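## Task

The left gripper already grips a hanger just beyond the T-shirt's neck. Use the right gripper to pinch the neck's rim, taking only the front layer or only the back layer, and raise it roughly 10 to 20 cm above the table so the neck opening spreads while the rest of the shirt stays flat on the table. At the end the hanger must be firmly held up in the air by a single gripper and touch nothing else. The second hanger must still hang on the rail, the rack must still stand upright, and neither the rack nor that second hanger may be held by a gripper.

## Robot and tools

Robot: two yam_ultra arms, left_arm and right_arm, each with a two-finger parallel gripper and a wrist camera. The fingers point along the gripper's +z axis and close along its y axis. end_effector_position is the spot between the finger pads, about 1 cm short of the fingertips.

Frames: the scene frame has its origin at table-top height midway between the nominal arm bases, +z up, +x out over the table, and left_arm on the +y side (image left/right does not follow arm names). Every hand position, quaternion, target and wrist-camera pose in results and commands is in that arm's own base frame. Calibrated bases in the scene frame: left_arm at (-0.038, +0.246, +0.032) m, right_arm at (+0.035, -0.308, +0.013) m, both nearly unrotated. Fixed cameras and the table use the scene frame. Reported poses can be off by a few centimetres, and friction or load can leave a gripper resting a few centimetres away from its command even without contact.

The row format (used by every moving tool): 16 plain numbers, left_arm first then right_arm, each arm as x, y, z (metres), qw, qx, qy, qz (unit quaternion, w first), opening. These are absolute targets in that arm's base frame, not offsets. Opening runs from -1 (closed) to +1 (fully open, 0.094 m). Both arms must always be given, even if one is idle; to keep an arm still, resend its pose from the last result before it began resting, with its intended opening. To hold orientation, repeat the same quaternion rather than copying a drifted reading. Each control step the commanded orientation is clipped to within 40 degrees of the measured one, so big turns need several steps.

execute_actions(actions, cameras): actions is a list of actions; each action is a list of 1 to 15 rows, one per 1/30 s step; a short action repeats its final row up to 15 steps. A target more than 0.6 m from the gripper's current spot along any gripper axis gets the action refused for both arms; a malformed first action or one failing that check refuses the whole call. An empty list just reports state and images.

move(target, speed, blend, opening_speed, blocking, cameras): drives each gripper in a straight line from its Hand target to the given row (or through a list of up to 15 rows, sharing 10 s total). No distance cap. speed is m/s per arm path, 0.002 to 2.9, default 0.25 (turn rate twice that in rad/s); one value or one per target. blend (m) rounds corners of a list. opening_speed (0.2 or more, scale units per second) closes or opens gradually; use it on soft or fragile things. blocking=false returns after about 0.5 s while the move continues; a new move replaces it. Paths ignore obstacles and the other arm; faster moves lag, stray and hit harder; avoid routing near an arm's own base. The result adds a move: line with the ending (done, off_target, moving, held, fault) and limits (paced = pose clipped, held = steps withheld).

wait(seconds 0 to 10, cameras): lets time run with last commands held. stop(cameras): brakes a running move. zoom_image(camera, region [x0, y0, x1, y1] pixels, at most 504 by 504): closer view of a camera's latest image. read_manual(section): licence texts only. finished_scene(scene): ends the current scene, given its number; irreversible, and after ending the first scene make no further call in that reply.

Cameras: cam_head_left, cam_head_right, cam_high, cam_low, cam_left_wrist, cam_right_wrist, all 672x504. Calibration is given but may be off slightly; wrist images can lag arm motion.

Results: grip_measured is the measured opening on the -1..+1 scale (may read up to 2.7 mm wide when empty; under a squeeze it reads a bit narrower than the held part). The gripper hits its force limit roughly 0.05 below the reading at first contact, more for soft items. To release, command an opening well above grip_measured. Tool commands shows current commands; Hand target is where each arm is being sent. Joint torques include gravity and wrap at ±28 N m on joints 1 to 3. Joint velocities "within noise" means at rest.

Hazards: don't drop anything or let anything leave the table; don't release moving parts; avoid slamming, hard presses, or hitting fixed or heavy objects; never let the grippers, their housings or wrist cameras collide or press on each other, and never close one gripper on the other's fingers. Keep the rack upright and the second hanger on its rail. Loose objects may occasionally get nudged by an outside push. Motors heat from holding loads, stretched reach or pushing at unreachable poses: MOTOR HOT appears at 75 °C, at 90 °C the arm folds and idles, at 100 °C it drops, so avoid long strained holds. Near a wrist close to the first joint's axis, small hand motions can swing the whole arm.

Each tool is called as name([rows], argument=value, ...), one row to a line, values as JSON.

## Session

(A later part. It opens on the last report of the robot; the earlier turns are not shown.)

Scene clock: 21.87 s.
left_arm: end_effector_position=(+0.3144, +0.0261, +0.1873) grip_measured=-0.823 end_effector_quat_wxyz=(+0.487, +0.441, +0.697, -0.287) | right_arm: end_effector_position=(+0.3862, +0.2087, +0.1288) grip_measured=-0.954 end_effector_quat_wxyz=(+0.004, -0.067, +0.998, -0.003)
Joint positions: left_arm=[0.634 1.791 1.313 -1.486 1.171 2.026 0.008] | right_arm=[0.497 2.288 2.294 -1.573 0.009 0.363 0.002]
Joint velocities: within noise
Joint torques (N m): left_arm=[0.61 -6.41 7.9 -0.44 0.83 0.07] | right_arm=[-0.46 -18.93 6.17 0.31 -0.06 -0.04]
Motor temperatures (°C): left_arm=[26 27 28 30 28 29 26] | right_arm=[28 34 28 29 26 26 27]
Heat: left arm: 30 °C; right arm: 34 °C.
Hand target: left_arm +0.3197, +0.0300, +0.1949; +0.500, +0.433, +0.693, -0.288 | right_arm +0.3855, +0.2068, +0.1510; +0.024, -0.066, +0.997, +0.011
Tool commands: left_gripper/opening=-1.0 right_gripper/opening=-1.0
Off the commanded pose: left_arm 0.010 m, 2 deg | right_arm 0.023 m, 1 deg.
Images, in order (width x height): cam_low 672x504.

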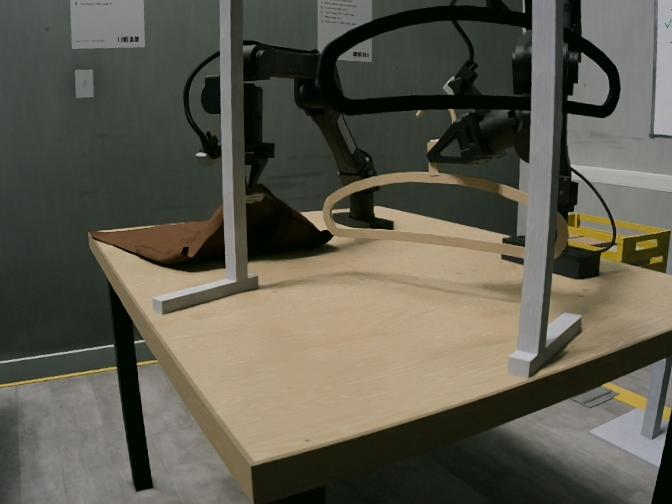

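wait(seconds=0.1)

zoom_image(camera="cam_left_wrist", region=[380, 0, 600, 220])

zoom_image(camera="cam_high", region=[320, 190, 520, 340])

Scene clock: 22.17 s.
left_arm: end_effector_position=(+0.3144, +0.0261, +0.1873) grip_measured=-0.823 end_effector_quat_wxyz=(+0.487, +0.441, +0.697, -0.287) | right_arm: end_effector_position=(+0.3861, +0.2087, +0.1288) grip_measured=-0.954 end_effector_quat_wxyz=(+0.004, -0.067, +0.998, -0.003)
Joint positions: left_arm=[0.634 1.791 1.313 -1.486 1.171 2.026 0.008] | right_arm=[0.497 2.288 2.294 -1.573 0.009 0.363 0.002]
Joint velocities: within noise
Joint torques (N m): left_arm=[0.5 -6.45 7.84 -0.41 0.83 0.1] | right_arm=[-0.46 -18.92 6.19 0.33 -0.06 -0.05]
Motor temperatures (°C): left_arm=[26 27 28 30 28 29 26] | right_arm=[28 34 28 29 26 26 27]
Heat: left arm: 30 °C; right arm: 34 °C.
Hand target: left_arm +0.3197, +0.0300, +0.1949; +0.500, +0.433, +0.693, -0.288 | right_arm +0.3854, +0.2068, +0.1510; +0.024, -0.066, +0.997, +0.011
Tool commands: left_gripper/opening=-1.0 right_gripper/opening=-1.0
Off the commanded pose: left_arm 0.010 m, 2 deg | right_arm 0.023 m, 1 deg.
wait: 0.10 s; at rest from the start
camera_calibration:
cam_left_wrist: T_world_to_cam=[[-0.892394, -0.449219, -0.0428494, 0.300879], [-0.295079, 0.652744, -0.697749, 0.243733], [0.341412, -0.610023, -0.71506, 0.129314], [0, 0, 0, 1]] pos_world=[0.296274, 0.0549498, 0.275425]
cam_right_wrist: T_world_to_cam=[[0.132539, -0.991178, 0.000323456, 0.157726], [-0.893538, -0.119342, 0.432837, 0.349668], [-0.42898, -0.0576569, -0.901472, 0.375718], [0, 0, 0, 1]] pos_world=[0.452712, 0.219728, 0.187299]

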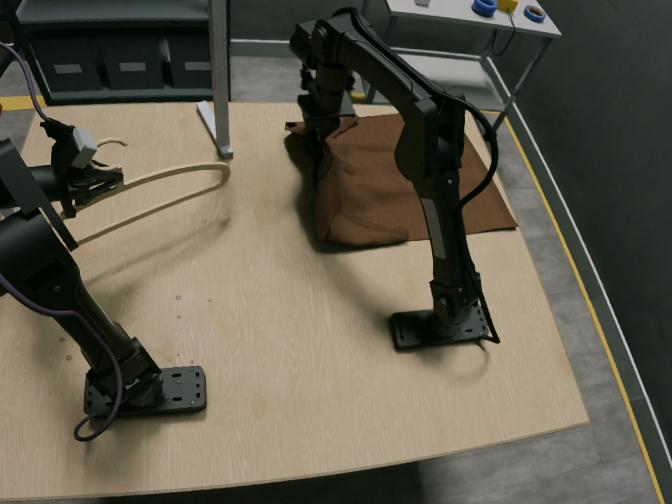

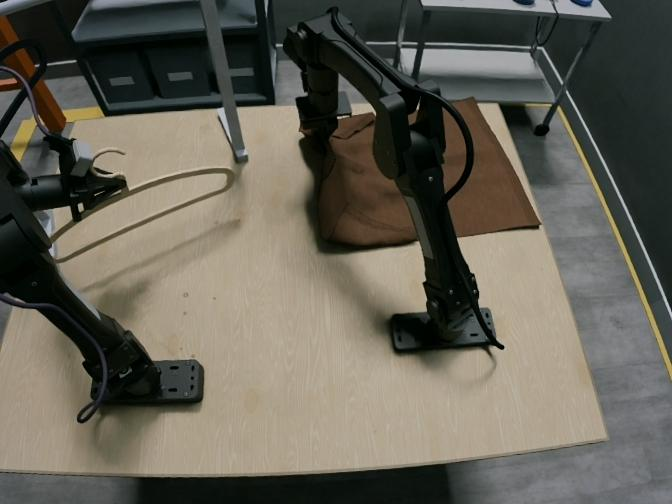

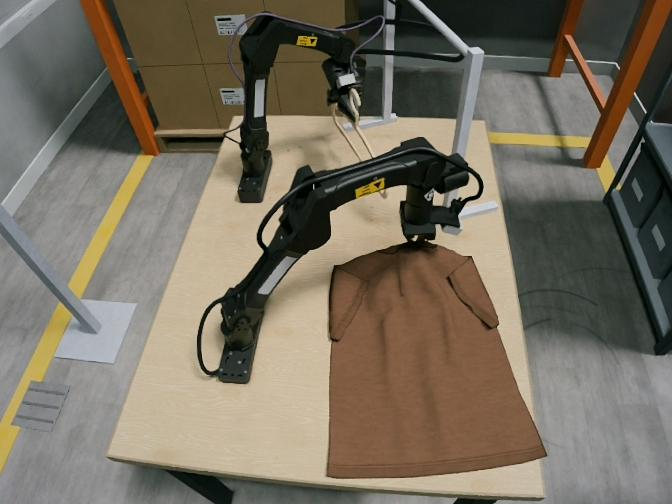

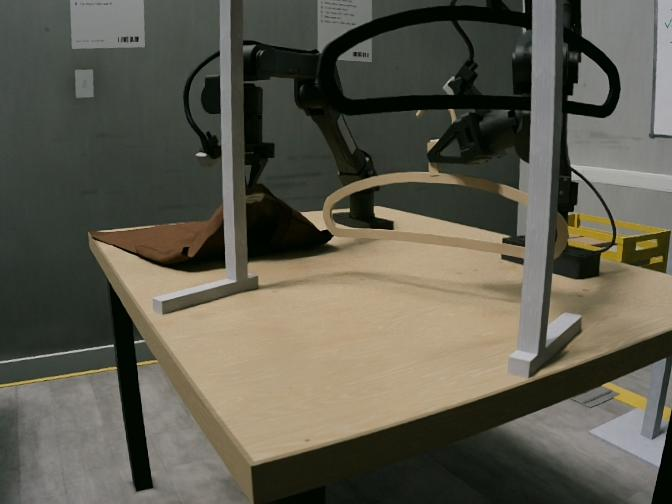

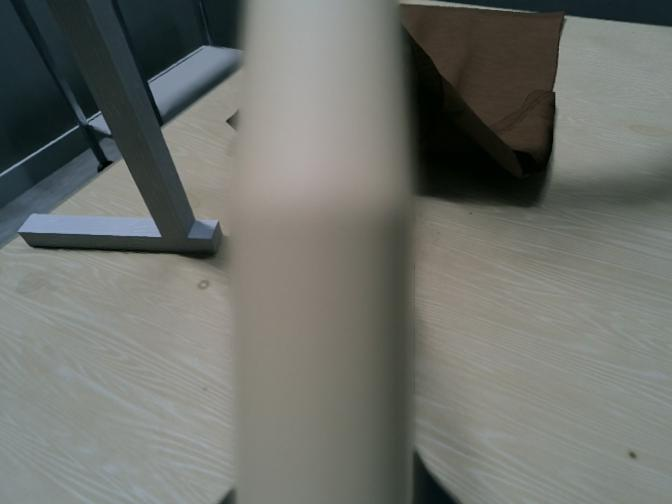

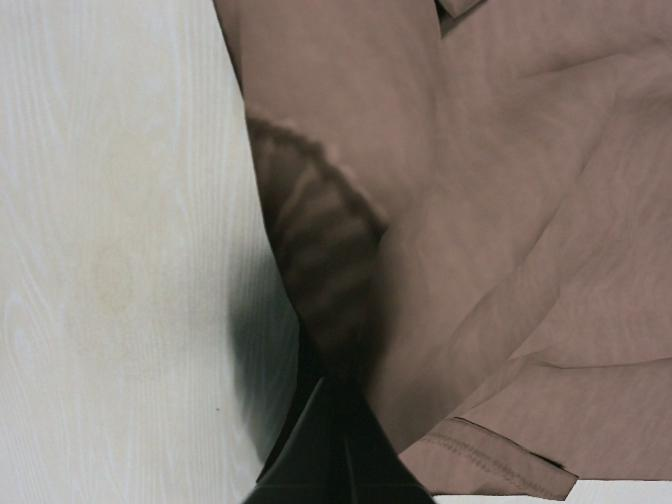

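Scaled by 2.291 from the camera's 672x504 image, which has a finer 960x720 frame.

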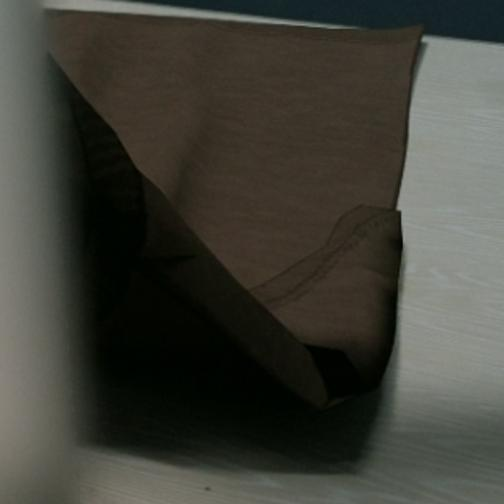

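Scaled by 2.520 from the camera's 672x504 image, which has a finer 960x720 frame.

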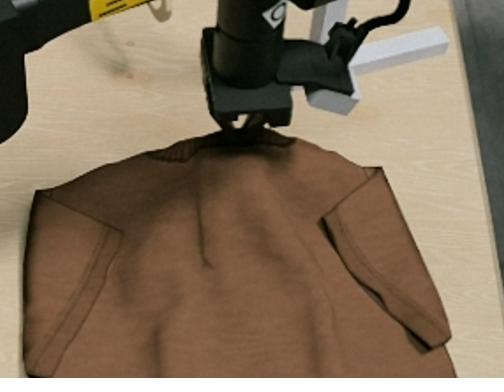

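finished_scene(scene=3)

The scene is finished: the task was done.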